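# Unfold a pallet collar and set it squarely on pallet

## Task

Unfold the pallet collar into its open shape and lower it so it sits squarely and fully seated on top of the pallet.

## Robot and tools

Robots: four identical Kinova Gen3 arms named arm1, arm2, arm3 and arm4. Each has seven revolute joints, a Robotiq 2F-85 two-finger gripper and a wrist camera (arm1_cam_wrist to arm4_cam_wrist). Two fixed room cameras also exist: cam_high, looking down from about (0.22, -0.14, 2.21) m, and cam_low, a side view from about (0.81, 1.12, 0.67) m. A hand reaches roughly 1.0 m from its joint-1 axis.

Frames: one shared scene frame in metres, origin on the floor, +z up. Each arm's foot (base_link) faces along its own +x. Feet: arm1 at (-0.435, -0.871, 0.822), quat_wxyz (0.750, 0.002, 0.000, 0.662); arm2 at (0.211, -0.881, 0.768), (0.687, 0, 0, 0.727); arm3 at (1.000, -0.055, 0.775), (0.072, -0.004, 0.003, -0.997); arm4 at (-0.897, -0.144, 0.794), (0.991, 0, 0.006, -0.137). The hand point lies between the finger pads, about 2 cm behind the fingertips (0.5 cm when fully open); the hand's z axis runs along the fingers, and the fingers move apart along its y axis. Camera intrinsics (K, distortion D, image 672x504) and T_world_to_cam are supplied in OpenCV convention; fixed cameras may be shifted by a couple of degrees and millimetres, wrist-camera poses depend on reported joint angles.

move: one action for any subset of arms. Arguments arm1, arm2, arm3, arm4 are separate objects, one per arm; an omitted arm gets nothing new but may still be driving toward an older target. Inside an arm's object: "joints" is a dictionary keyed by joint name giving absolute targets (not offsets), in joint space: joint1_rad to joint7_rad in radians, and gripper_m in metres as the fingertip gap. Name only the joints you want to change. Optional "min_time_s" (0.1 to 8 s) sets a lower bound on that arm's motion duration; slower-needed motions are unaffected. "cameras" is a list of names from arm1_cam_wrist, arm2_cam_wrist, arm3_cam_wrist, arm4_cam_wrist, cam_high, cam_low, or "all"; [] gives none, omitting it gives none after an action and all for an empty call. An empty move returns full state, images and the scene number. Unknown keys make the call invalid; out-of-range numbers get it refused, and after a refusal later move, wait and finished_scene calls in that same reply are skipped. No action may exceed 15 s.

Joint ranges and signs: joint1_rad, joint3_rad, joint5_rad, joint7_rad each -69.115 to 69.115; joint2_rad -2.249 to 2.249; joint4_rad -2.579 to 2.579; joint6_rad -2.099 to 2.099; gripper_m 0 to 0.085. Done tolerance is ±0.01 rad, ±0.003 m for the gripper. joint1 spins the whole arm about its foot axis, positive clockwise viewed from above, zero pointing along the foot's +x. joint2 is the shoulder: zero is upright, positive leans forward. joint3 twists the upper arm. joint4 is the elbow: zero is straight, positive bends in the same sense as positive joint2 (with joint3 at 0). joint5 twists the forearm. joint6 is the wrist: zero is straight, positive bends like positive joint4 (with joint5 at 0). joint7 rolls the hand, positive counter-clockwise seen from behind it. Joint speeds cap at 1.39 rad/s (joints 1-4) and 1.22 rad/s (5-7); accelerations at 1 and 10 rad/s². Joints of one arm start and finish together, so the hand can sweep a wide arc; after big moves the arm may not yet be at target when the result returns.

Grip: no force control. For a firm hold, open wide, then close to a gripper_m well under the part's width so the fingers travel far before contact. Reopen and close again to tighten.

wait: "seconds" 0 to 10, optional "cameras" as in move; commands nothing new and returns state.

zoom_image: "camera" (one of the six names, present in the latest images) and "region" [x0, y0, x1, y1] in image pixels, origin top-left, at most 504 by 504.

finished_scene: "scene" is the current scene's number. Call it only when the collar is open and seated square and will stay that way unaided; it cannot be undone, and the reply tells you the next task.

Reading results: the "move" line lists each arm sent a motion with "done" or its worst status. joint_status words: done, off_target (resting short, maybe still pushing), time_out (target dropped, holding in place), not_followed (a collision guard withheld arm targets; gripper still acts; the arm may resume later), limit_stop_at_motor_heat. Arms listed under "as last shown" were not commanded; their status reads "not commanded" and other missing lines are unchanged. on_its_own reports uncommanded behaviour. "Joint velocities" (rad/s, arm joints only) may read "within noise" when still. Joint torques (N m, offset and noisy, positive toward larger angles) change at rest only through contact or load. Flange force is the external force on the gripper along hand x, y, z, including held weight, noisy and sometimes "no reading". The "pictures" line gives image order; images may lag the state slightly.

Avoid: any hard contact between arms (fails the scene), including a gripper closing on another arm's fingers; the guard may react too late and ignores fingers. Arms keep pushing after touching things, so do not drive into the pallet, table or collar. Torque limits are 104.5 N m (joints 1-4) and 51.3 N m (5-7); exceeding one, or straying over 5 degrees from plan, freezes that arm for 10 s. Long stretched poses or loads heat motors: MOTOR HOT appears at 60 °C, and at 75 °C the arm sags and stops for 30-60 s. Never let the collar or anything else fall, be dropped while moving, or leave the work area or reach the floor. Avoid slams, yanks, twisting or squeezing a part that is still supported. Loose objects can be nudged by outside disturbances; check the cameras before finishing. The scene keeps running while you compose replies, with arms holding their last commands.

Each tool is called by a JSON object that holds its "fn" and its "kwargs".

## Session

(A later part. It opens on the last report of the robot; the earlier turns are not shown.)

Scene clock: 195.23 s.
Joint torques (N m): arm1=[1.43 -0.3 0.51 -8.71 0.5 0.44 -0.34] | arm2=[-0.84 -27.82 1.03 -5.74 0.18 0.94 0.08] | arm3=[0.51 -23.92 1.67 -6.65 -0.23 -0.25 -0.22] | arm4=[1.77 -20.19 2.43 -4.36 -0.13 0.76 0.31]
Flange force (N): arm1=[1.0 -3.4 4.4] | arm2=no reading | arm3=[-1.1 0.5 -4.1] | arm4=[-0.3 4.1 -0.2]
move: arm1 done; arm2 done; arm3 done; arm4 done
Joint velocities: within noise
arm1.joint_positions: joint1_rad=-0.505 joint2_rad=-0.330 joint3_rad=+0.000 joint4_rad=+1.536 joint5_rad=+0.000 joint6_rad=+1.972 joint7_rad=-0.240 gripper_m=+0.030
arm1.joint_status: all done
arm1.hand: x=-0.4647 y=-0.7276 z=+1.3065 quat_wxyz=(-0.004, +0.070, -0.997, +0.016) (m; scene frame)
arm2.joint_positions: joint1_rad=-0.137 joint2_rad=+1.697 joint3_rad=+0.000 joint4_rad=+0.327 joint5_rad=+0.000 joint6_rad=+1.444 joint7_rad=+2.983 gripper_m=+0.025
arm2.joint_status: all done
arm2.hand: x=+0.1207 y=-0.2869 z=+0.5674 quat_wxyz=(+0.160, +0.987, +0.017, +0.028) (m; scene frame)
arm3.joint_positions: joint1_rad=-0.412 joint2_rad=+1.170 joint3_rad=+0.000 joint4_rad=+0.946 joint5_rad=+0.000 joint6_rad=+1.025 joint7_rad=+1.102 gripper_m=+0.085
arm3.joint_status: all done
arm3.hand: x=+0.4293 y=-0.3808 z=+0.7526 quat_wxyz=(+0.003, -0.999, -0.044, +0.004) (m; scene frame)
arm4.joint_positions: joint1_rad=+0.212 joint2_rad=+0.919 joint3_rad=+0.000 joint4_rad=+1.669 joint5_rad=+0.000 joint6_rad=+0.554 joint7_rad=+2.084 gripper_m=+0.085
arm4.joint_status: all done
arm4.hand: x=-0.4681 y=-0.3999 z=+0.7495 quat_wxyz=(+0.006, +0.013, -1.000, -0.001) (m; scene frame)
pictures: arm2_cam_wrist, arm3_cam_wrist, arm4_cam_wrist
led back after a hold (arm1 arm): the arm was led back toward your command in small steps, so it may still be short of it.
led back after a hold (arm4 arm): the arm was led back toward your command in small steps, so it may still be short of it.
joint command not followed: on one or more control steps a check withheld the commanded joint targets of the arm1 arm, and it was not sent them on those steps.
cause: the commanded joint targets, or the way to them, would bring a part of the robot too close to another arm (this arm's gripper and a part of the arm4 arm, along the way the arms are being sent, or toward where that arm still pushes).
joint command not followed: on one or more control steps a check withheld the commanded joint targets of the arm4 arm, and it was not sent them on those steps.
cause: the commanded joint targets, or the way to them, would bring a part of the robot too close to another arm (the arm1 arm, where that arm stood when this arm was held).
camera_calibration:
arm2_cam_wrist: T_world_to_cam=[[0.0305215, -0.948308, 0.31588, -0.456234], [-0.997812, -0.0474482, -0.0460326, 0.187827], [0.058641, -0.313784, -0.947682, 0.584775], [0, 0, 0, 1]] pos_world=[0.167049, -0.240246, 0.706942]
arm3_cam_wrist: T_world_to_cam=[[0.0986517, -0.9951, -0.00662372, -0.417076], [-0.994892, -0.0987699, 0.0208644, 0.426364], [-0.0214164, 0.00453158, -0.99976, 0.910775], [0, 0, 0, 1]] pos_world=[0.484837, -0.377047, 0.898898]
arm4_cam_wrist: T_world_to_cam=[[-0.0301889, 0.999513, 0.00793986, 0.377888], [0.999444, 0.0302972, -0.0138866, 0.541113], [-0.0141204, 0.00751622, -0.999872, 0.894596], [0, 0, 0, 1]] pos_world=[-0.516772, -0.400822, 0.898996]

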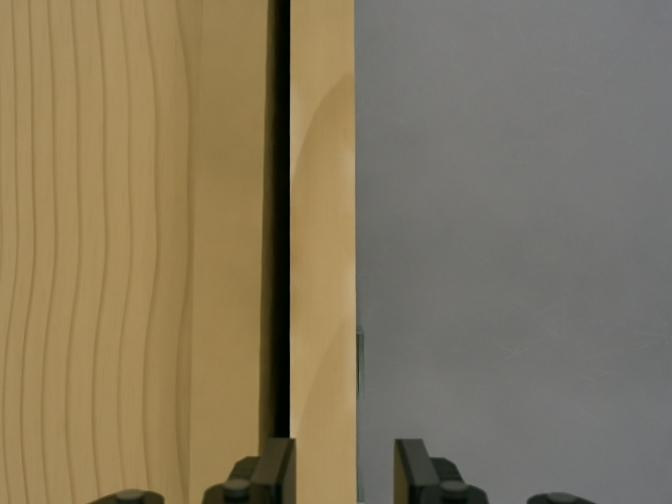

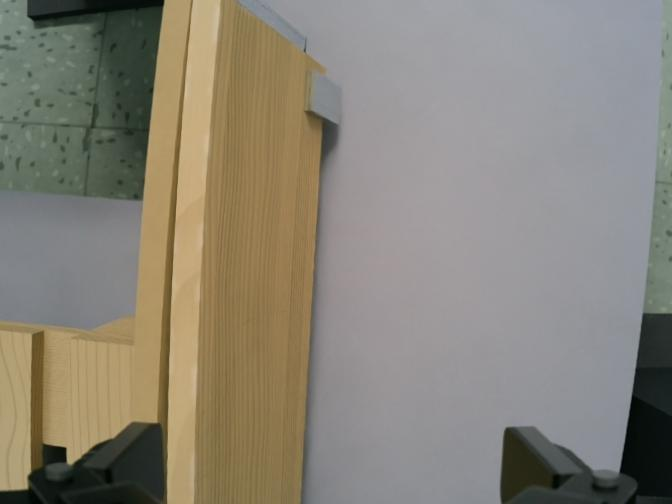

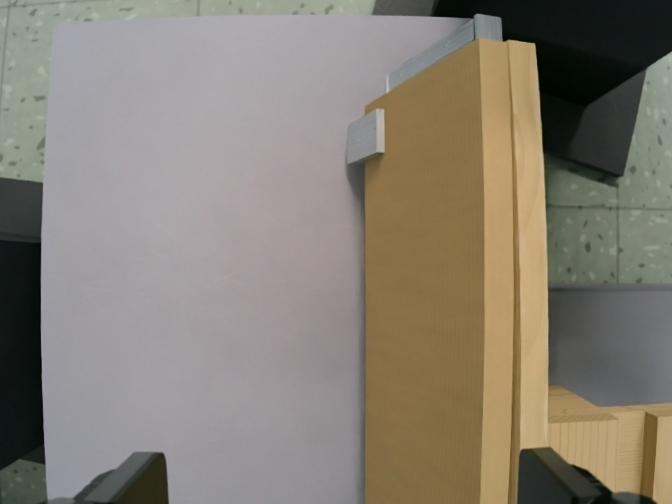

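{"fn": "zoom_image", "kwargs": {"camera": "arm4_cam_wrist", "region": [320, 0, 560, 200]}}

{"fn": "zoom_image", "kwargs": {"camera": "arm3_cam_wrist", "region": [140, 0, 360, 150]}}

{"fn": "zoom_image", "kwargs": {"camera": "arm2_cam_wrist", "region": [330, 310, 400, 504]}}

Scaled by 2.100.

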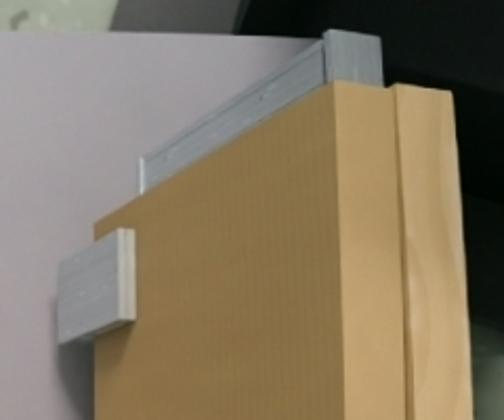

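Scaled by 2.291.

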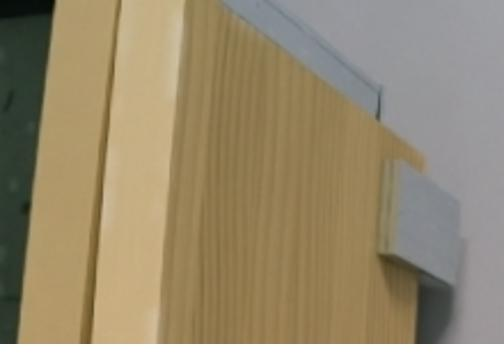

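Scaled by 2.598.

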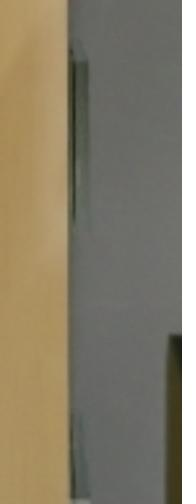

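{"fn": "move", "kwargs": {"arm2": {"joints": {"joint1_rad": -0.1284, "joint2_rad": 1.7742, "joint4_rad": 0.1960, "joint6_rad": 1.5013, "joint7_rad": 2.9911, "gripper_m": 0.023}, "min_time_s": 1}, "cameras": ["arm2_cam_wrist"]}}

{"fn": "zoom_image", "kwargs": {"camera": "arm2_cam_wrist", "region": [220, 384, 430, 504]}}

Scene clock: 226.90 s.
Joint torques (N m): arm1=[1.45 -0.26 0.55 -8.75 0.49 0.43 -0.35] | arm2=[-0.96 -27.84 1.07 -5.94 0.17 0.94 -0.02] | arm3=[0.52 -23.92 1.68 -6.64 -0.23 -0.25 -0.24] | arm4=[1.77 -20.17 2.52 -4.38 -0.13 0.74 0.28]
Flange force (N): arm1=[1.1 -3.5 4.6] | arm2=no reading | arm3=[-1.2 0.5 -4.1] | arm4=[-0.2 4.1 -0.2]
move: arm2 done
Joint velocities: within noise
arm1, arm3, arm4: as last shown
arm2.joint_positions: joint1_rad=-0.128 joint2_rad=+1.774 joint3_rad=+0.000 joint4_rad=+0.196 joint5_rad=+0.000 joint6_rad=+1.501 joint7_rad=+2.991 gripper_m=+0.023
arm2.joint_status: all done
arm2.hand: x=+0.1257 y=-0.2853 z=+0.5513 quat_wxyz=(+0.162, +0.986, +0.017, +0.027) (m; scene frame)
pictures: arm2_cam_wrist
camera_calibration:
arm2_cam_wrist: T_world_to_cam=[[0.0305206, -0.947242, 0.319063, -0.451179], [-0.997934, -0.0469341, -0.0438796, 0.19111], [0.0565395, -0.317065, -0.946717, 0.568501], [0, 0, 0, 1]] pos_world=[0.172343, -0.238155, 0.69055]

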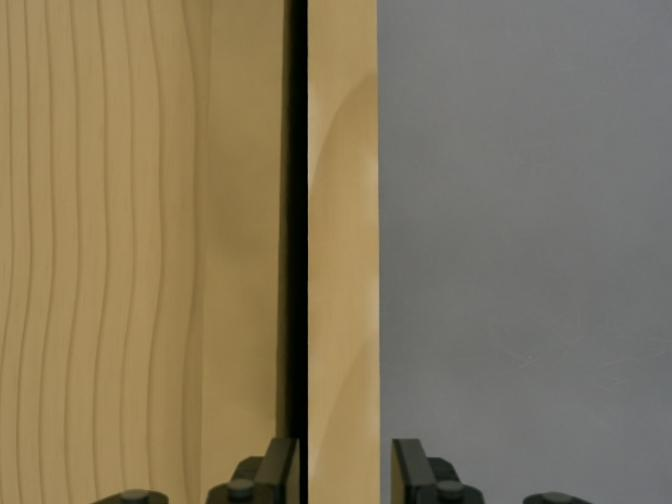

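Scaled by 2.400.

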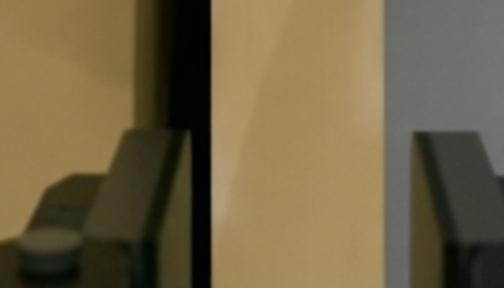

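{"fn": "move", "kwargs": {"arm2": {"joints": {"joint1_rad": -0.1285, "joint2_rad": 1.7810, "joint4_rad": 0.2218, "joint6_rad": 1.4687, "joint7_rad": 2.9911, "gripper_m": 0.0228}, "min_time_s": 0.8}, "cameras": ["arm2_cam_wrist"]}}

{"fn": "zoom_image", "kwargs": {"camera": "arm2_cam_wrist", "region": [220, 384, 430, 504]}}

Scene clock: 235.43 s.
Joint torques (N m): arm1=[1.42 -0.26 0.5 -8.73 0.48 0.45 -0.35] | arm2=[-1 -27.72 1.1 -5.82 0.18 0.96 0.06] | arm3=[0.54 -23.93 1.67 -6.68 -0.24 -0.24 -0.23] | arm4=[1.74 -20.14 2.48 -4.38 -0.13 0.75 0.32]
Flange force (N): arm1=[0.9 -3.5 4.6] | arm2=no reading | arm3=[-0.9 0.4 -4.0] | arm4=[-0.1 4.1 -0.3]
move: arm2 done
Joint velocities: within noise
arm1, arm3, arm4: as last shown
arm2.joint_positions: joint1_rad=-0.128 joint2_rad=+1.781 joint3_rad=+0.000 joint4_rad=+0.222 joint5_rad=+0.000 joint6_rad=+1.469 joint7_rad=+2.991 gripper_m=+0.023
arm2.joint_status: all done
arm2.hand: x=+0.1265 y=-0.2899 z=+0.5391 quat_wxyz=(+0.162, +0.986, +0.017, +0.027) (m; scene frame)
pictures: arm2_cam_wrist
camera_calibration:
arm2_cam_wrist: T_world_to_cam=[[0.0306156, -0.947237, 0.319068, -0.451814], [-0.997931, -0.0470247, -0.0438505, 0.191115], [0.0565409, -0.317066, -0.946717, 0.55551], [0, 0, 0, 1]] pos_world=[0.173143, -0.242855, 0.67845]

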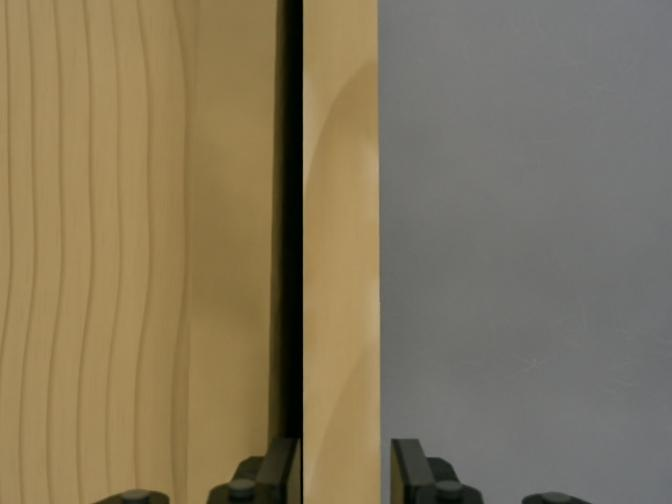

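Scaled by 2.400.

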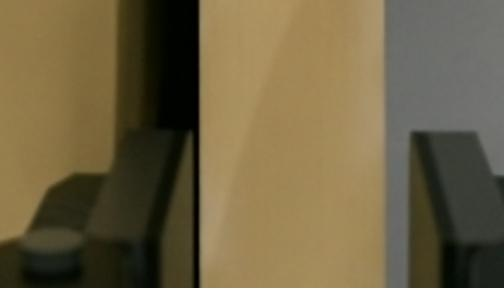

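{"fn": "move", "kwargs": {"arm2": {"joints": {"joint1_rad": -0.1285, "joint2_rad": 1.82075, "joint4_rad": 0.2248, "joint6_rad": 1.4259, "joint7_rad": 2.9911}, "min_time_s": 1.5}, "cameras": ["arm2_cam_wrist"]}}

{"fn": "zoom_image", "kwargs": {"camera": "arm2_cam_wrist", "region": [220, 384, 430, 504]}}

Scene clock: 243.40 s.
Joint torques (N m): arm1=[1.45 -0.28 0.54 -8.72 0.52 0.42 -0.36] | arm2=[-3.96 53.01 -2.9 23 -1.77 -6.33 0.18] | arm3=[0.55 -23.92 1.71 -6.65 -0.25 -0.25 -0.23] | arm4=[1.71 -20.16 2.52 -4.36 -0.15 0.76 0.3]
Flange force (N): arm1=[1.1 -3.5 4.5] | arm2=no reading | arm3=[-1.1 0.5 -4.1] | arm4=[-0.1 4.0 -0.2]
move: arm2 time_out
TORQUE WARNING: arm2's joint2_rad reached its warning level (56.7 N m). A warning alone does not stop the arm.
Joint velocities: within noise
arm1, arm3, arm4: as last shown
arm2.joint_positions: joint1_rad=-0.129 joint2_rad=+1.803 joint3_rad=+0.000 joint4_rad=+0.225 joint5_rad=+0.000 joint6_rad=+1.426 joint7_rad=+2.991 gripper_m=+0.023
arm2.joint_status: joint2_rad time_out (moved +0.022 of +0.040); the others done
arm2.hand: x=+0.1265 y=-0.2902 z=+0.5211 quat_wxyz=(+0.153, +0.988, +0.017, +0.026) (m; scene frame)
pictures: arm2_cam_wrist
camera_calibration:
arm2_cam_wrist: T_world_to_cam=[[0.0316364, -0.952624, 0.302502, -0.439324], [-0.998069, -0.046294, -0.041406, 0.189203], [0.0534483, -0.300608, -0.952249, 0.546376], [0, 0, 0, 1]] pos_world=[0.173534, -0.245507, 0.661017]

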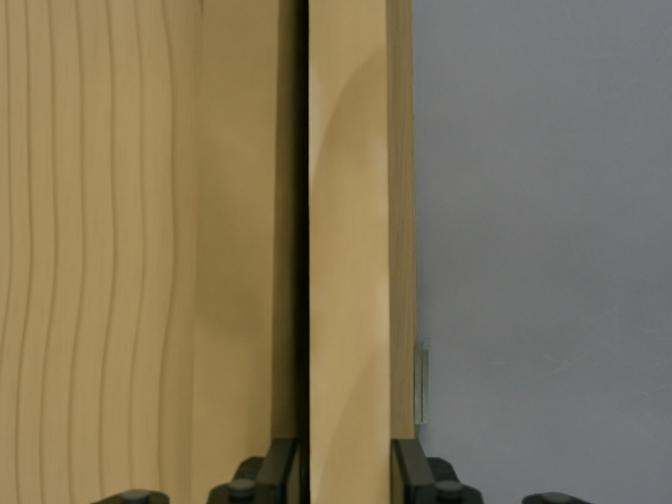

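Scaled by 2.400.

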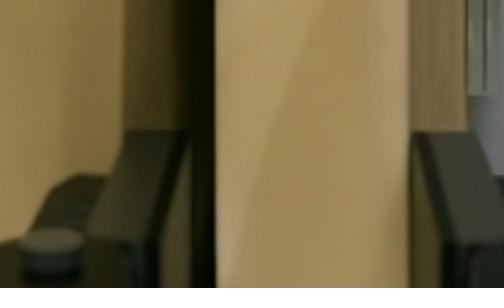

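{"fn": "move", "kwargs": {"arm2": {"joints": {"joint1_rad": -0.1285, "joint2_rad": 1.7810, "joint4_rad": 0.2218, "joint6_rad": 1.4687, "joint7_rad": 2.9911}, "min_time_s": 0.8}, "cameras": ["arm2_cam_wrist", "arm3_cam_wrist"]}}

{"fn": "zoom_image", "kwargs": {"camera": "arm2_cam_wrist", "region": [220, 384, 430, 504]}}

{"fn": "zoom_image", "kwargs": {"camera": "arm2_cam_wrist", "region": [180, 0, 400, 160]}}

Scene clock: 247.57 s.
Joint torques (N m): arm1=[1.47 -0.26 0.56 -8.71 0.48 0.44 -0.35] | arm2=[-1 -27.73 1.13 -5.94 0.17 0.93 0.06] | arm3=[0.53 -23.92 1.68 -6.68 -0.25 -0.24 -0.25] | arm4=[1.75 -20.25 2.51 -4.4 -0.15 0.75 0.28]
Flange force (N): arm1=[1.1 -3.5 4.5] | arm2=no reading | arm3=[-1.0 0.4 -4.0] | arm4=[-0.1 4.1 -0.1]
move: arm2 done
Joint velocities: within noise
arm1, arm3, arm4: as last shown
arm2.joint_positions: joint1_rad=-0.128 joint2_rad=+1.781 joint3_rad=+0.000 joint4_rad=+0.222 joint5_rad=+0.000 joint6_rad=+1.469 joint7_rad=+2.991 gripper_m=+0.023
arm2.joint_status: all done
arm2.hand: x=+0.1265 y=-0.2899 z=+0.5391 quat_wxyz=(+0.162, +0.986, +0.017, +0.027) (m; scene frame)
pictures: arm2_cam_wrist, arm3_cam_wrist
camera_calibration:
arm2_cam_wrist: T_world_to_cam=[[0.0306095, -0.947207, 0.319158, -0.451835], [-0.997931, -0.0470224, -0.043846, 0.191108], [0.0565388, -0.317156, -0.946687, 0.555373], [0, 0, 0, 1]] pos_world=[0.173143, -0.242855, 0.67835]
arm3_cam_wrist: T_world_to_cam=[[0.0986517, -0.9951, -0.00662372, -0.417076], [-0.994892, -0.0987699, 0.0208644, 0.426364], [-0.0214164, 0.00453158, -0.99976, 0.910775], [0, 0, 0, 1]] pos_world=[0.484837, -0.377047, 0.898898]

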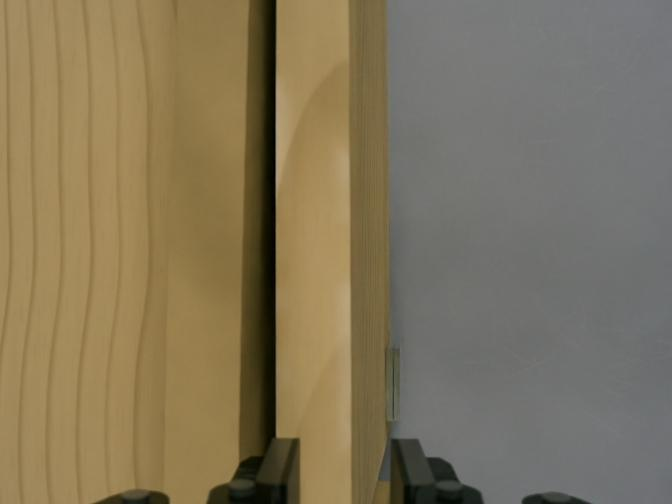

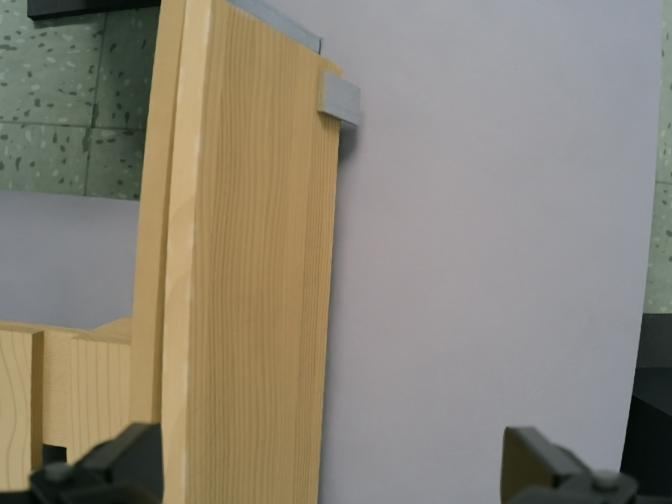

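Scaled by 2.400.

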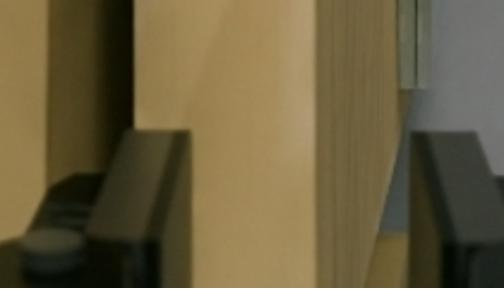

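Scaled by 2.291.

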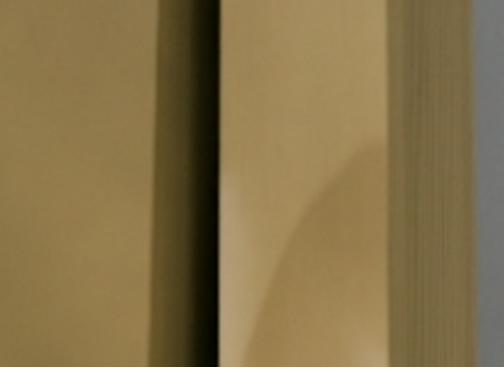

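{"fn": "zoom_image", "kwargs": {"camera": "arm3_cam_wrist", "region": [120, 0, 380, 195]}}

{"fn": "zoom_image", "kwargs": {"camera": "arm3_cam_wrist", "region": [110, 300, 250, 440]}}

{"fn": "move", "kwargs": {"cameras": ["arm4_cam_wrist", "cam_high", "cam_low"]}}

{"fn": "zoom_image", "kwargs": {"camera": "arm4_cam_wrist", "region": [320, 0, 580, 195]}}

Scaled by 1.938.

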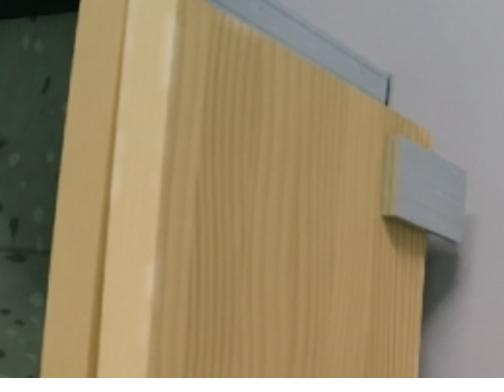

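Scaled by 3.600.

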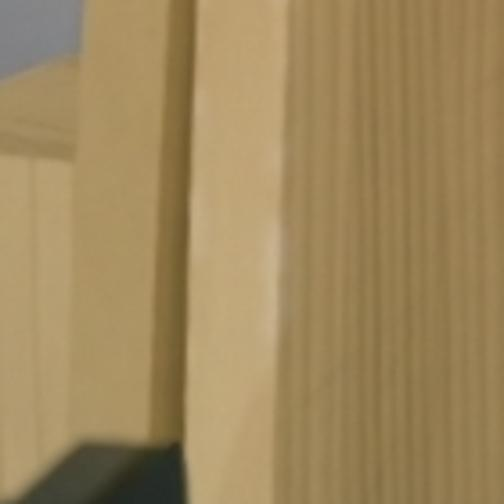

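Scene clock: 285.13 s.
Joint torques (N m): arm1=[1.45 -0.23 0.56 -8.73 0.49 0.43 -0.35] | arm2=[-1.01 -27.76 1.11 -5.84 0.21 0.96 0.05] | arm3=[0.5 -23.9 1.69 -6.66 -0.24 -0.26 -0.24] | arm4=[1.78 -20.19 2.45 -4.37 -0.12 0.73 0.29]
Flange force (N): arm1=[1.1 -3.6 4.6] | arm2=no reading | arm3=[-1.1 0.4 -4.1] | arm4=[-0.3 4.1 -0.2]
Joint velocities: within noise
arm1.joint_positions: joint1_rad=-0.505 joint2_rad=-0.330 joint3_rad=+0.000 joint4_rad=+1.536 joint5_rad=+0.000 joint6_rad=+1.972 joint7_rad=-0.240 gripper_m=+0.030
arm1.joint_status: not commanded
arm1.hand: x=-0.4647 y=-0.7276 z=+1.3065 quat_wxyz=(-0.004, +0.070, -0.997, +0.016) (m; scene frame)
arm2.joint_positions: joint1_rad=-0.128 joint2_rad=+1.781 joint3_rad=+0.000 joint4_rad=+0.222 joint5_rad=+0.000 joint6_rad=+1.469 joint7_rad=+2.991 gripper_m=+0.023
arm2.joint_status: all done
arm2.hand: x=+0.1265 y=-0.2899 z=+0.5391 quat_wxyz=(+0.162, +0.986, +0.017, +0.027) (m; scene frame)
arm3.joint_positions: joint1_rad=-0.412 joint2_rad=+1.170 joint3_rad=+0.000 joint4_rad=+0.946 joint5_rad=+0.000 joint6_rad=+1.025 joint7_rad=+1.102 gripper_m=+0.085
arm3.joint_status: not commanded
arm3.hand: x=+0.4293 y=-0.3808 z=+0.7526 quat_wxyz=(+0.003, -0.999, -0.044, +0.004) (m; scene frame)
arm4.joint_positions: joint1_rad=+0.212 joint2_rad=+0.919 joint3_rad=+0.000 joint4_rad=+1.669 joint5_rad=+0.000 joint6_rad=+0.554 joint7_rad=+2.084 gripper_m=+0.085
arm4.joint_status: not commanded
arm4.hand: x=-0.4681 y=-0.3999 z=+0.7495 quat_wxyz=(+0.006, +0.013, -1.000, -0.001) (m; scene frame)
pictures: arm4_cam_wrist, cam_high, cam_low
camera_calibration:
arm4_cam_wrist: T_world_to_cam=[[-0.0301889, 0.999513, 0.00793986, 0.377888], [0.999444, 0.0302972, -0.0138866, 0.541113], [-0.0141204, 0.00751622, -0.999872, 0.894596], [0, 0, 0, 1]] pos_world=[-0.516772, -0.400822, 0.898996]

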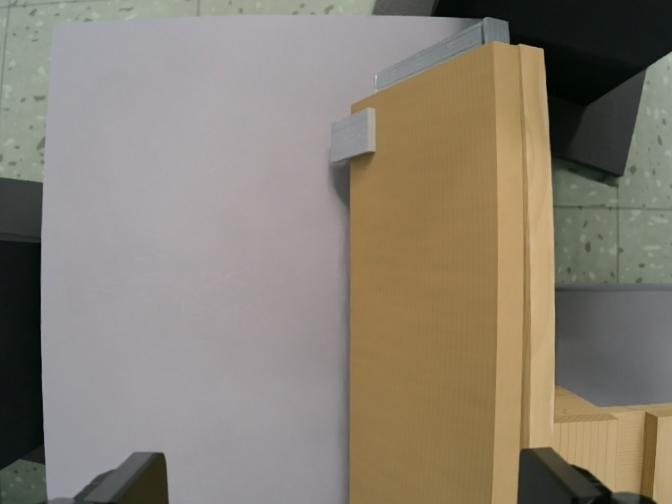

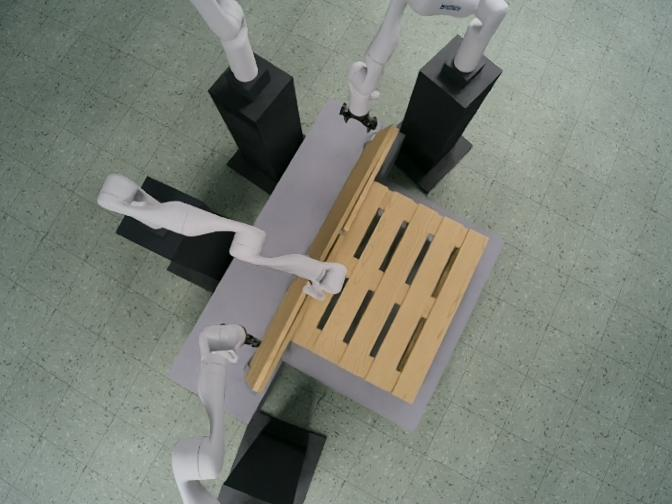

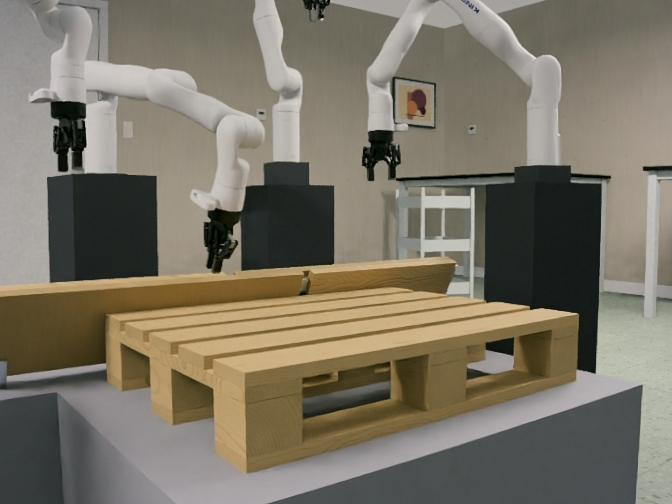

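Scaled by 1.938.

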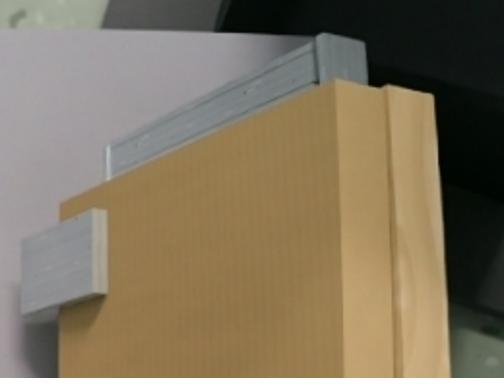

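{"fn": "move", "kwargs": {"arm2": {"joints": {"joint1_rad": -0.3318, "joint2_rad": 1.0318, "joint4_rad": 1.5587, "joint6_rad": 0.5511, "joint7_rad": 2.7695}, "min_time_s": 2}, "arm3": {"joints": {"joint1_rad": -0.3550, "joint2_rad": 1.2856, "joint4_rad": 1.5482, "joint6_rad": 0.3078, "joint7_rad": 1.0879, "gripper_m": 0.085}, "min_time_s": 2}, "arm4": {"joints": {"joint1_rad": 0.0689, "joint2_rad": 1.2843, "joint4_rad": 1.9746, "joint6_rad": -0.1173, "joint7_rad": 1.9306, "gripper_m": 0.085}, "min_time_s": 2}, "cameras": ["arm2_cam_wrist", "arm3_cam_wrist", "arm4_cam_wrist"]}}

Scene clock: 307.30 s.
Joint torques (N m): arm1=[1.45 -0.28 0.54 -8.75 0.49 0.45 -0.32] | arm2=[-0.81 -22.76 0.92 -3.31 0.13 0.04 0.04] | arm3=[0.51 -19.94 1.73 -1.69 -0.22 -0.24 -0.24] | arm4=[1.75 -17.72 2.55 1.28 -0.18 0.78 0.3]
Flange force (N): arm1=[1.2 -3.5 4.6] | arm2=[-0.3 -6.5 1.5] | arm3=[-2.9 1.2 -3.8] | arm4=[0.1 5.4 -1.0]
move: arm2 done; arm3 done; arm4 done
Joint velocities: within noise
arm1: as last shown
arm2.joint_positions: joint1_rad=-0.332 joint2_rad=+1.032 joint3_rad=+0.000 joint4_rad=+1.559 joint5_rad=+0.000 joint6_rad=+0.551 joint7_rad=+2.769 gripper_m=+0.023
arm2.joint_status: all done
arm2.hand: x=+0.0356 y=-0.3845 z=+0.6898 quat_wxyz=(+0.000, +1.000, +0.008, +0.000) (m; scene frame)
arm3.joint_positions: joint1_rad=-0.355 joint2_rad=+1.286 joint3_rad=+0.000 joint4_rad=+1.548 joint5_rad=+0.000 joint6_rad=+0.308 joint7_rad=+1.088 gripper_m=+0.085
arm3.joint_status: all done
arm3.hand: x=+0.5481 y=-0.2715 z=+0.5699 quat_wxyz=(+0.003, -1.000, -0.008, +0.004) (m; scene frame)
arm4.joint_positions: joint1_rad=+0.069 joint2_rad=+1.284 joint3_rad=+0.000 joint4_rad=+1.975 joint5_rad=+0.000 joint6_rad=-0.117 joint7_rad=+1.931 gripper_m=+0.085
arm4.joint_status: all done
arm4.hand: x=-0.5634 y=-0.2906 z=+0.5697 quat_wxyz=(+0.006, +0.008, -1.000, -0.001) (m; scene frame)
pictures: arm2_cam_wrist, arm3_cam_wrist, arm4_cam_wrist
camera_calibration:
arm2_cam_wrist: T_world_to_cam=[[0.0220745, -0.999755, -0.00161905, -0.385325], [-0.999752, -0.0220791, 0.00287119, 0.0799287], [-0.00290624, 0.00155527, -0.999995, 0.834735], [0, 0, 0, 1]] pos_world=[0.0908407, -0.384764, 0.833877]
arm3_cam_wrist: T_world_to_cam=[[0.0276361, -0.9996, -0.00607383, -0.283897], [-0.999386, -0.02776, 0.021356, 0.580515], [-0.0215161, 0.0054799, -0.999753, 0.730501], [0, 0, 0, 1]] pos_world=[0.603722, -0.271671, 0.716199]
arm4_cam_wrist: T_world_to_cam=[[-0.0203916, 0.999761, 0.00788393, 0.272768], [0.999693, 0.0205001, -0.0139414, 0.627768], [-0.0140997, 0.00759722, -0.999872, 0.712685], [0, 0, 0, 1]] pos_world=[-0.611965, -0.290987, 0.719195]

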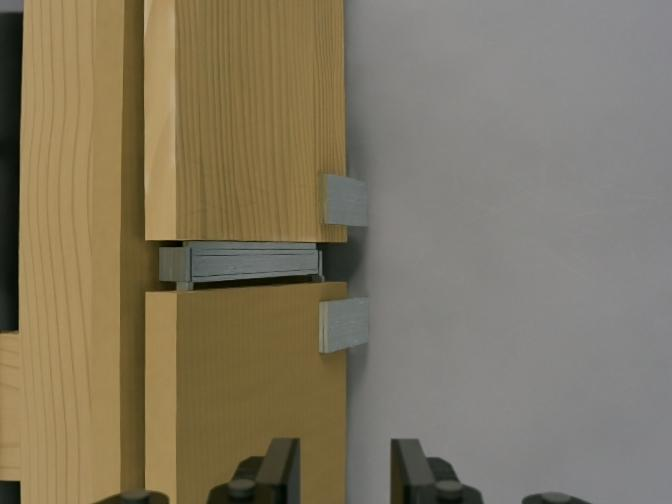

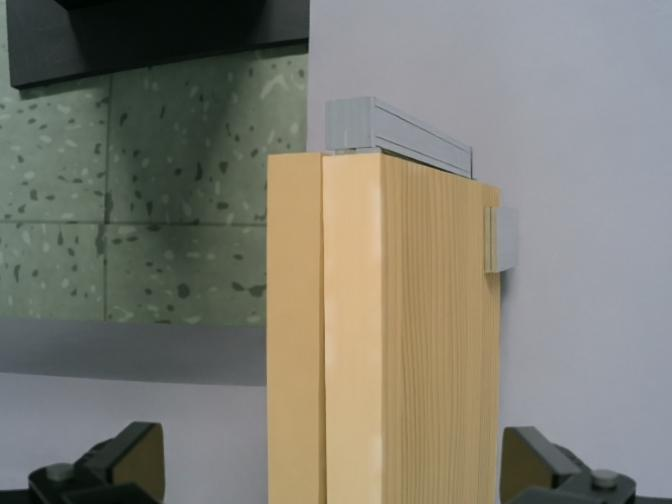

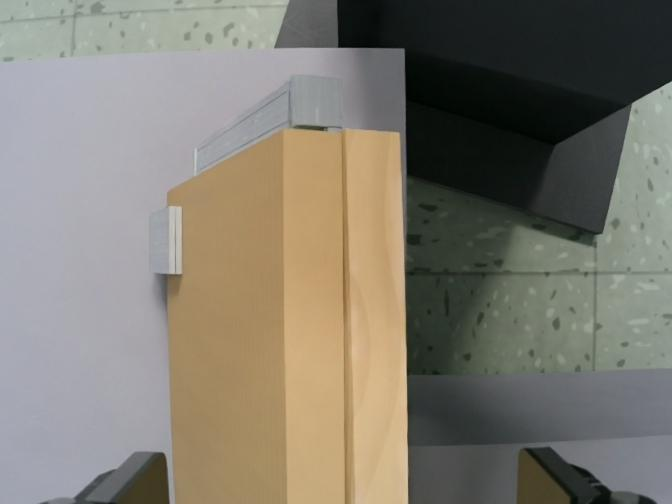

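{"fn": "move", "kwargs": {"arm3": {"joints": {"joint1_rad": -0.3639, "joint2_rad": 1.4834, "joint4_rad": 1.4017, "joint6_rad": 0.2564, "joint7_rad": 1.0789}, "min_time_s": 1.2}, "arm4": {"joints": {"joint1_rad": 0.0788, "joint2_rad": 1.4963, "joint4_rad": 1.7987, "joint6_rad": -0.1533, "joint7_rad": 1.9405}, "min_time_s": 1.2}}}

{"fn": "move", "kwargs": {"arm3": {"joints": {"joint1_rad": -0.4631, "joint2_rad": 1.4791, "joint4_rad": 1.3074, "joint6_rad": 0.3551, "joint7_rad": 0.9797}, "min_time_s": 1.6}, "arm4": {"joints": {"joint1_rad": 0.2207, "joint2_rad": 1.4623, "joint4_rad": 1.7377, "joint6_rad": -0.0585, "joint7_rad": 2.0824}, "min_time_s": 1.6}, "cameras": ["arm2_cam_wrist", "arm3_cam_wrist", "arm4_cam_wrist"]}}

Scene clock: 319.13 s.
Joint torques (N m): arm1=[1.44 -0.25 0.56 -8.71 0.48 0.47 -0.36] | arm2=[-0.9 -22.71 1.04 -3.35 0.12 0.07 0.05] | arm3=[0.48 -20.25 1.72 -1.24 -0.21 -0.27 -0.23] | arm4=[1.73 -18.07 2.54 1.6 -0.17 0.74 0.3]
Flange force (N): arm1=[1.1 -3.5 4.6] | arm2=[-0.1 -6.3 1.4] | arm3=[-3.3 1.4 -3.1] | arm4=[-0.1 5.2 -1.5]
move: arm3 done; arm4 done
Joint velocities: within noise
arm1, arm2: as last shown
arm3.joint_positions: joint1_rad=-0.364 joint2_rad=+1.483 joint3_rad=+0.000 joint4_rad=+1.402 joint5_rad=+0.000 joint6_rad=+0.256 joint7_rad=+1.079 gripper_m=+0.085
arm3.joint_status: all done
arm3.hand: x=+0.5493 y=-0.2750 z=+0.4837 quat_wxyz=(+0.003, -1.000, -0.008, +0.004) (m; scene frame)
arm4.joint_positions: joint1_rad=+0.079 joint2_rad=+1.496 joint3_rad=+0.000 joint4_rad=+1.799 joint5_rad=+0.000 joint6_rad=-0.153 joint7_rad=+1.941 gripper_m=+0.085
arm4.joint_status: all done
arm4.hand: x=-0.5615 y=-0.2954 z=+0.4836 quat_wxyz=(+0.006, +0.008, -1.000, -0.001) (m; scene frame)
pictures: none

Scene clock: 321.03 s.
Joint torques (N m): arm1=[1.41 -0.24 0.58 -8.72 0.51 0.45 -0.36] | arm2=[-0.93 -22.68 1.01 -3.28 0.11 0.02 0.1] | arm3=[0.51 -21.03 1.74 -2.06 -0.24 -0.25 -0.21] | arm4=[1.74 -18.85 2.57 0.78 -0.19 0.72 0.29]
Flange force (N): arm1=[1.2 -3.5 4.6] | arm2=[-0.2 -6.6 1.3] | arm3=[-2.9 1.6 -3.2] | arm4=[-0.7 4.7 -1.4]
move: arm3 done; arm4 done
Joint velocities: within noise
arm1, arm2: as last shown
arm3.joint_positions: joint1_rad=-0.463 joint2_rad=+1.479 joint3_rad=+0.000 joint4_rad=+1.307 joint5_rad=+0.000 joint6_rad=+0.355 joint7_rad=+0.980 gripper_m=+0.085
arm3.joint_status: all done
arm3.hand: x=+0.5495 y=-0.3351 z=+0.4944 quat_wxyz=(+0.003, -1.000, -0.008, +0.004) (m; scene frame)
arm4.joint_positions: joint1_rad=+0.221 joint2_rad=+1.462 joint3_rad=+0.000 joint4_rad=+1.738 joint5_rad=+0.000 joint6_rad=-0.059 joint7_rad=+2.082 gripper_m=+0.085
arm4.joint_status: all done
arm4.hand: x=-0.5613 y=-0.3555 z=+0.4946 quat_wxyz=(+0.006, +0.008, -1.000, -0.001) (m; scene frame)
pictures: arm2_cam_wrist, arm3_cam_wrist, arm4_cam_wrist
camera_calibration:
arm2_cam_wrist: T_world_to_cam=[[0.0220745, -0.999755, -0.00161905, -0.385325], [-0.999752, -0.0220791, 0.00287119, 0.0799287], [-0.00290624, 0.00155527, -0.999995, 0.834735], [0, 0, 0, 1]] pos_world=[0.0908407, -0.384764, 0.833877]
arm3_cam_wrist: T_world_to_cam=[[0.0275363, -0.999602, -0.00607133, -0.34781], [-0.999389, -0.0276601, 0.0213565, 0.581796], [-0.0215159, 0.00547954, -0.999753, 0.655497], [0, 0, 0, 1]] pos_world=[0.605122, -0.335171, 0.640799]
arm4_cam_wrist: T_world_to_cam=[[-0.0203935, 0.999762, 0.00778192, 0.33835], [0.999694, 0.0204999, -0.0138435, 0.62599], [-0.0139998, 0.00749722, -0.999874, 0.638143], [0, 0, 0, 1]] pos_world=[-0.609965, -0.355886, 0.644096]

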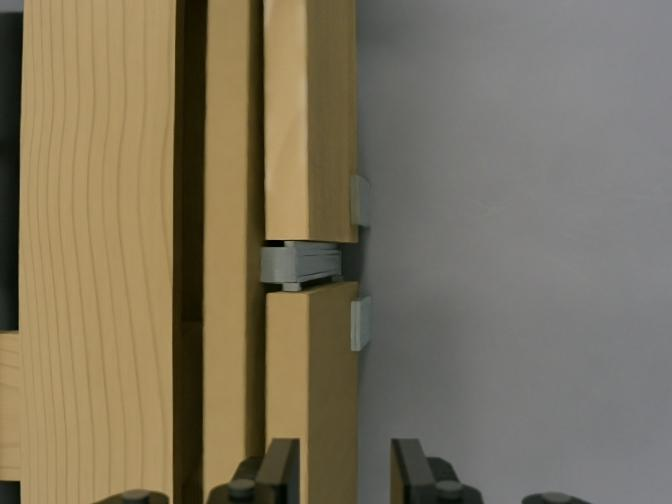

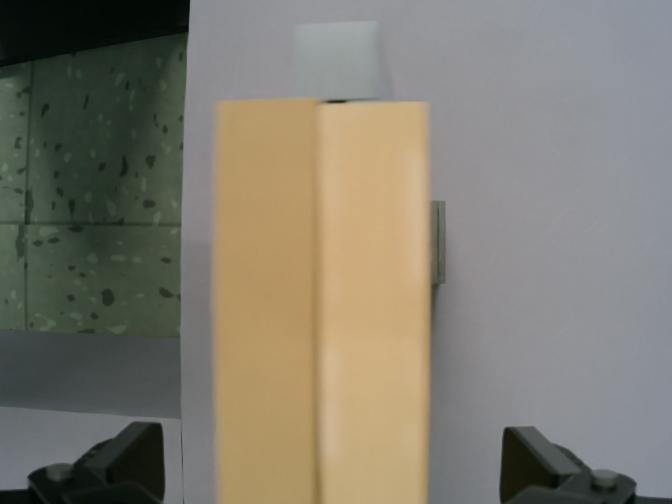

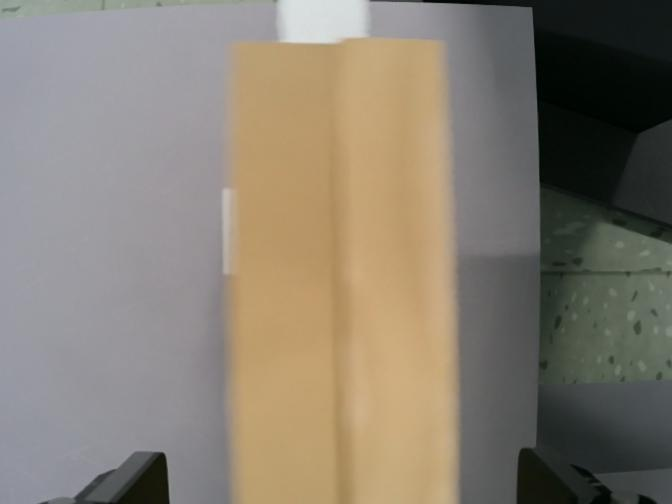

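{"fn": "move", "kwargs": {"cameras": ["arm2_cam_wrist", "arm3_cam_wrist", "arm4_cam_wrist"]}}

Scene clock: 321.70 s.
Joint torques (N m): arm1=[1.42 -0.23 0.49 -8.74 0.5 0.43 -0.36] | arm2=[-1.01 -22.67 0.97 -3.39 0.13 0.05 0.03] | arm3=[0.72 -20.48 1.96 -1.49 -0.19 0.03 -0.23] | arm4=[1.52 -17.89 2.09 1.86 -0.19 1.26 0.24]
Flange force (N): arm1=[0.9 -3.5 4.6] | arm2=[0.2 -6.2 1.3] | arm3=[-3.6 2.5 -3.2] | arm4=[-1.8 3.2 -1.3]
Joint velocities: within noise
arm1.joint_positions: joint1_rad=-0.505 joint2_rad=-0.330 joint3_rad=+0.000 joint4_rad=+1.536 joint5_rad=+0.000 joint6_rad=+1.972 joint7_rad=-0.240 gripper_m=+0.030
arm1.joint_status: not commanded
arm1.hand: x=-0.4647 y=-0.7276 z=+1.3065 quat_wxyz=(-0.004, +0.070, -0.997, +0.016) (m; scene frame)
arm2.joint_positions: joint1_rad=-0.332 joint2_rad=+1.032 joint3_rad=+0.000 joint4_rad=+1.559 joint5_rad=+0.000 joint6_rad=+0.551 joint7_rad=+2.769 gripper_m=+0.023
arm2.joint_status: not commanded
arm2.hand: x=+0.0356 y=-0.3845 z=+0.6898 quat_wxyz=(+0.000, +1.000, +0.008, +0.000) (m; scene frame)
arm3.joint_positions: joint1_rad=-0.463 joint2_rad=+1.479 joint3_rad=+0.000 joint4_rad=+1.307 joint5_rad=+0.000 joint6_rad=+0.355 joint7_rad=+0.980 gripper_m=+0.085
arm3.joint_status: all done
arm3.hand: x=+0.5494 y=-0.3351 z=+0.4945 quat_wxyz=(+0.003, -1.000, -0.008, +0.004) (m; scene frame)
arm4.joint_positions: joint1_rad=+0.221 joint2_rad=+1.462 joint3_rad=+0.000 joint4_rad=+1.738 joint5_rad=+0.000 joint6_rad=-0.059 joint7_rad=+2.082 gripper_m=+0.085
arm4.joint_status: all done
arm4.hand: x=-0.5613 y=-0.3555 z=+0.4946 quat_wxyz=(+0.006, +0.008, -1.000, -0.001) (m; scene frame)
pictures: arm2_cam_wrist, arm3_cam_wrist, arm4_cam_wrist
camera_calibration:
arm2_cam_wrist: T_world_to_cam=[[0.0220745, -0.999755, -0.00161905, -0.385325], [-0.999752, -0.0220791, 0.00287119, 0.0799287], [-0.00290624, 0.00155527, -0.999995, 0.834735], [0, 0, 0, 1]] pos_world=[0.0908407, -0.384764, 0.833877]
arm3_cam_wrist: T_world_to_cam=[[0.0275358, -0.999602, -0.00607132, -0.34781], [-0.999389, -0.0276596, 0.0213565, 0.581796], [-0.0215159, 0.00547954, -0.999753, 0.655497], [0, 0, 0, 1]] pos_world=[0.605122, -0.335171, 0.640799]
arm4_cam_wrist: T_world_to_cam=[[-0.0203935, 0.999762, 0.00778192, 0.338352], [0.999694, 0.0204999, -0.0138435, 0.62589], [-0.0139998, 0.00749722, -0.999874, 0.638145], [0, 0, 0, 1]] pos_world=[-0.609865, -0.355886, 0.644096]

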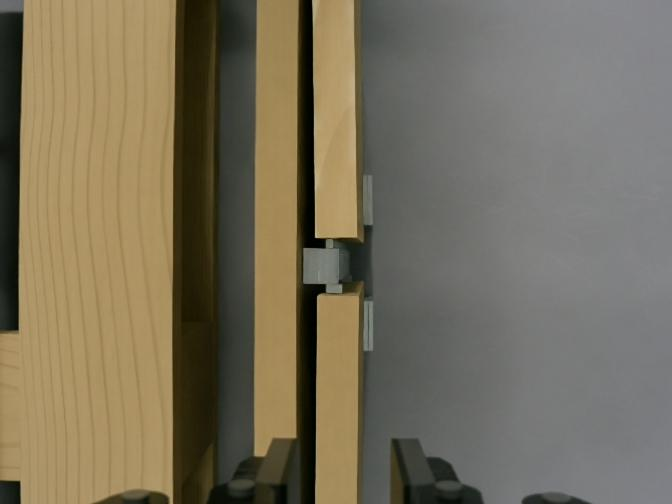

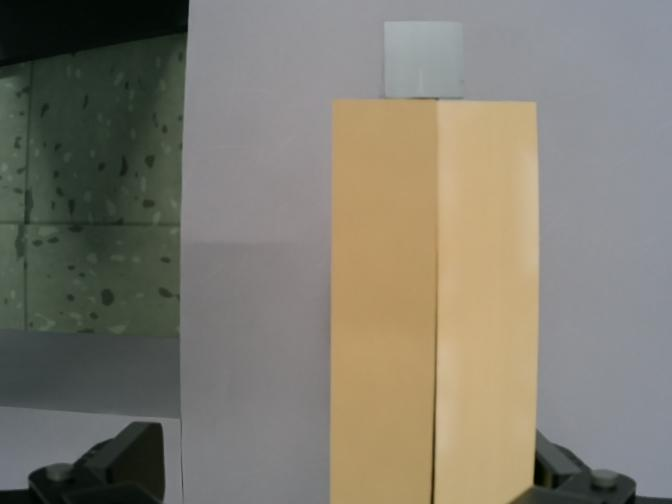

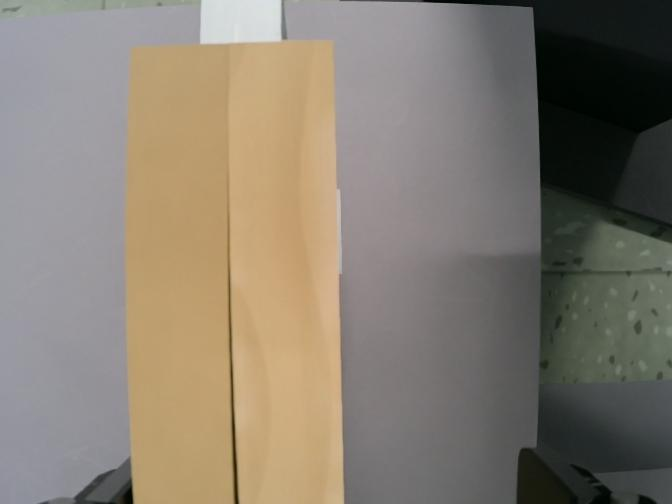

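{"fn": "zoom_image", "kwargs": {"camera": "arm2_cam_wrist", "region": [240, 180, 400, 340]}}

{"fn": "zoom_image", "kwargs": {"camera": "arm2_cam_wrist", "region": [240, 344, 400, 504]}}

{"fn": "zoom_image", "kwargs": {"camera": "arm2_cam_wrist", "region": [240, 0, 400, 160]}}

Scaled by 3.150.

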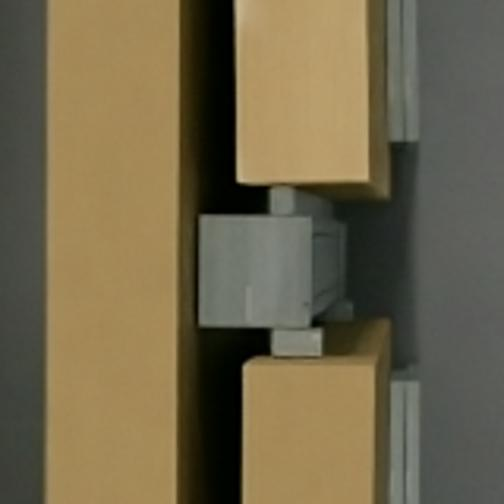

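Scaled by 3.150.

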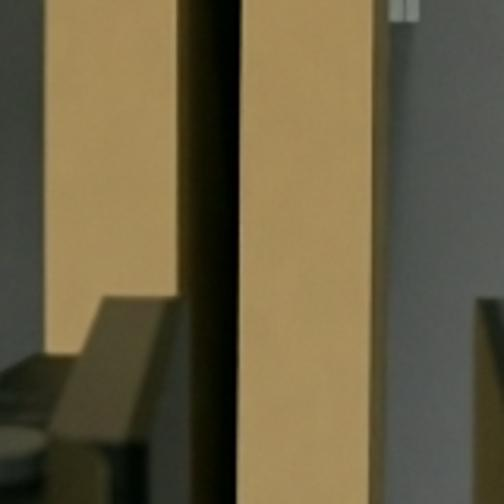

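Scaled by 3.150.

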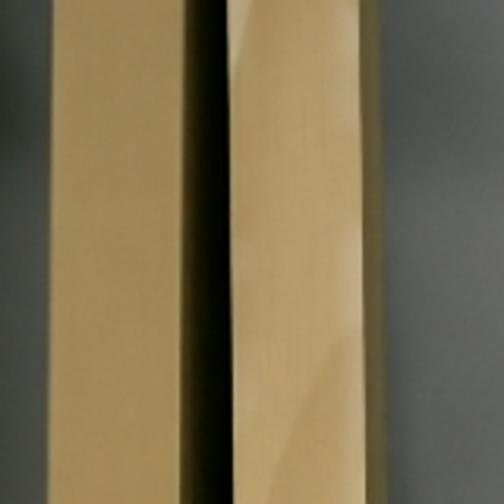

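{"fn": "move", "kwargs": {"arm2": {"joints": {"joint1_rad": -0.30175, "joint2_rad": 1.3487, "joint4_rad": 1.3575, "joint6_rad": 0.4913, "joint7_rad": 2.7978, "gripper_m": 0.0234}, "min_time_s": 1.2}, "cameras": ["arm2_cam_wrist"]}}

{"fn": "zoom_image", "kwargs": {"camera": "arm2_cam_wrist", "region": [220, 384, 430, 504]}}

{"fn": "zoom_image", "kwargs": {"camera": "arm2_cam_wrist", "region": [220, 200, 430, 320]}}

Scene clock: 334.03 s.
Joint torques (N m): arm1=[1.42 -0.26 0.57 -8.68 0.49 0.44 -0.35] | arm2=[-0.98 -24.01 1.06 -2.22 0.11 0.21 0.03] | arm3=[0.7 -20.43 2 -1.48 -0.18 0.01 -0.21] | arm4=[1.45 -17.79 2.06 1.8 -0.21 1.27 0.22]
Flange force (N): arm1=[1.1 -3.5 4.4] | arm2=[-0.1 -6.8 2.6] | arm3=[-3.6 2.5 -3.3] | arm4=[-1.5 3.1 -1.6]
move: arm2 done
Joint velocities: within noise
arm1, arm3, arm4: as last shown
arm2.joint_positions: joint1_rad=-0.302 joint2_rad=+1.349 joint3_rad=+0.000 joint4_rad=+1.358 joint5_rad=+0.000 joint6_rad=+0.491 joint7_rad=+2.798 gripper_m=+0.023
arm2.joint_status: all done
arm2.hand: x=+0.0507 y=-0.3795 z=+0.5498 quat_wxyz=(+0.026, +1.000, +0.007, +0.010) (m; scene frame)
arm3.hand: x=+0.5495 y=-0.3351 z=+0.4944 quat_wxyz=(+0.003, -1.000, -0.008, +0.004) (m; scene frame)
pictures: arm2_cam_wrist
camera_calibration:
arm2_cam_wrist: T_world_to_cam=[[0.0198099, -0.998495, 0.051149, -0.409346], [-0.999665, -0.020634, -0.0156341, 0.106246], [0.0166659, -0.0508221, -0.998569, 0.673088], [0, 0, 0, 1]] pos_world=[0.103101, -0.37233, 0.694723]

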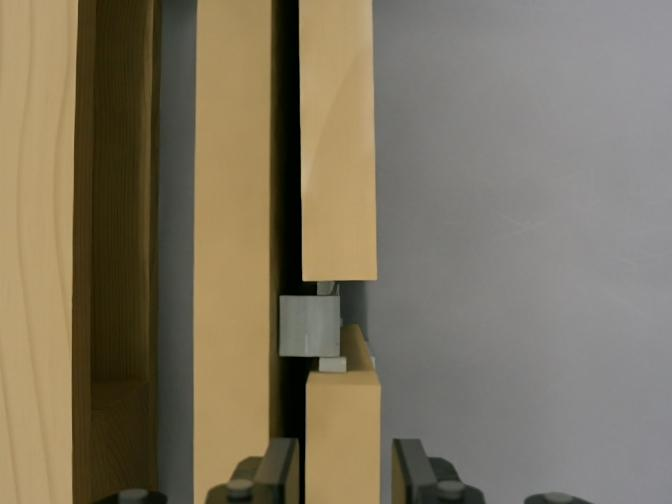

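Scaled by 2.400.

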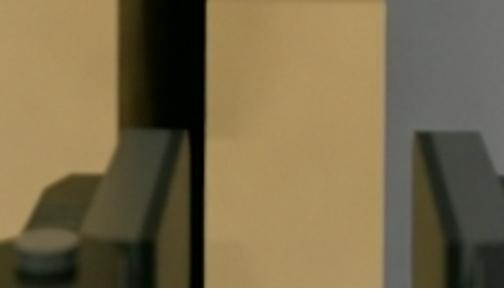

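Scaled by 2.400.

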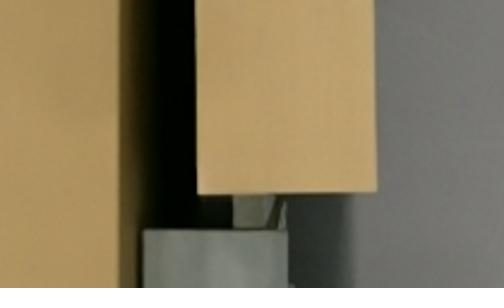

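{"fn": "move", "kwargs": {"arm2": {"joints": {"joint1_rad": -0.3018, "joint2_rad": 1.3918, "joint4_rad": 1.3309, "joint6_rad": 0.4747, "joint7_rad": 2.7978}, "min_time_s": 1}, "cameras": ["arm2_cam_wrist"]}}

{"fn": "zoom_image", "kwargs": {"camera": "arm2_cam_wrist", "region": [220, 384, 430, 504]}}

Scene clock: 340.47 s.
Joint torques (N m): arm1=[1.46 -0.3 0.56 -8.74 0.51 0.46 -0.35] | arm2=[-5.45 34.41 -6.26 7.03 -1.16 -2.68 0.32] | arm3=[0.54 -21.01 1.71 -2.03 -0.23 -0.24 -0.23] | arm4=[1.8 -18.84 2.57 0.79 -0.17 0.76 0.28]
Flange force (N): arm1=[1.2 -3.4 4.6] | arm2=[12.7 6.5 -113.7] | arm3=[-3.0 1.7 -3.2] | arm4=[-0.6 4.9 -1.4]
move: arm2 done
Joint velocities: within noise
arm1, arm3, arm4: as last shown
arm2.joint_positions: joint1_rad=-0.302 joint2_rad=+1.391 joint3_rad=+0.000 joint4_rad=+1.331 joint5_rad=+0.000 joint6_rad=+0.475 joint7_rad=+2.798 gripper_m=+0.023
arm2.joint_status: all done
arm2.hand: x=+0.0509 y=-0.3801 z=+0.5302 quat_wxyz=(+0.026, +1.000, +0.007, +0.009) (m; scene frame)
arm3.hand: x=+0.5495 y=-0.3350 z=+0.4944 quat_wxyz=(+0.003, -1.000, -0.008, +0.004) (m; scene frame)
arm4.hand: x=-0.5613 y=-0.3554 z=+0.4946 quat_wxyz=(+0.006, +0.008, -1.000, -0.001) (m; scene frame)
pictures: arm2_cam_wrist
camera_calibration:
arm2_cam_wrist: T_world_to_cam=[[0.0198375, -0.99853, 0.0504433, -0.408586], [-0.999668, -0.0206404, -0.0154461, 0.106095], [0.0164646, -0.0501201, -0.998607, 0.653784], [0, 0, 0, 1]] pos_world=[0.103401, -0.373028, 0.675122]

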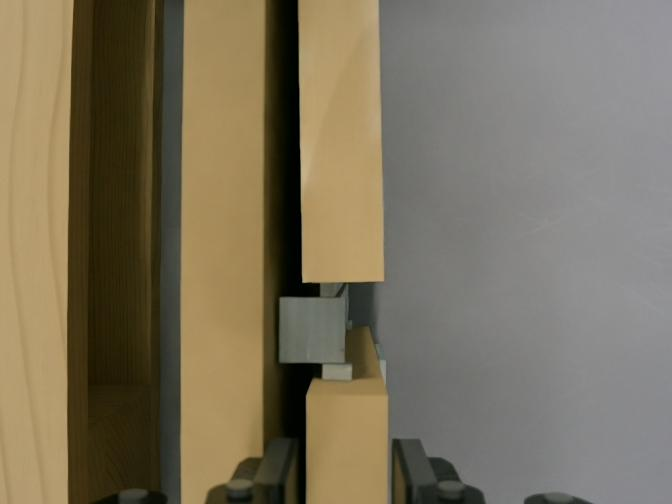

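Scaled by 2.400.

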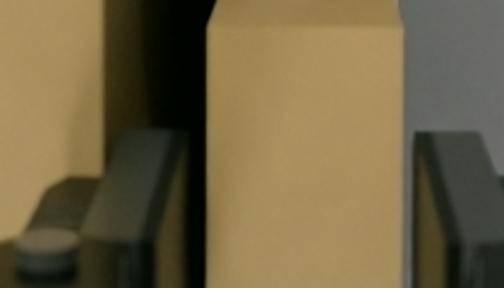

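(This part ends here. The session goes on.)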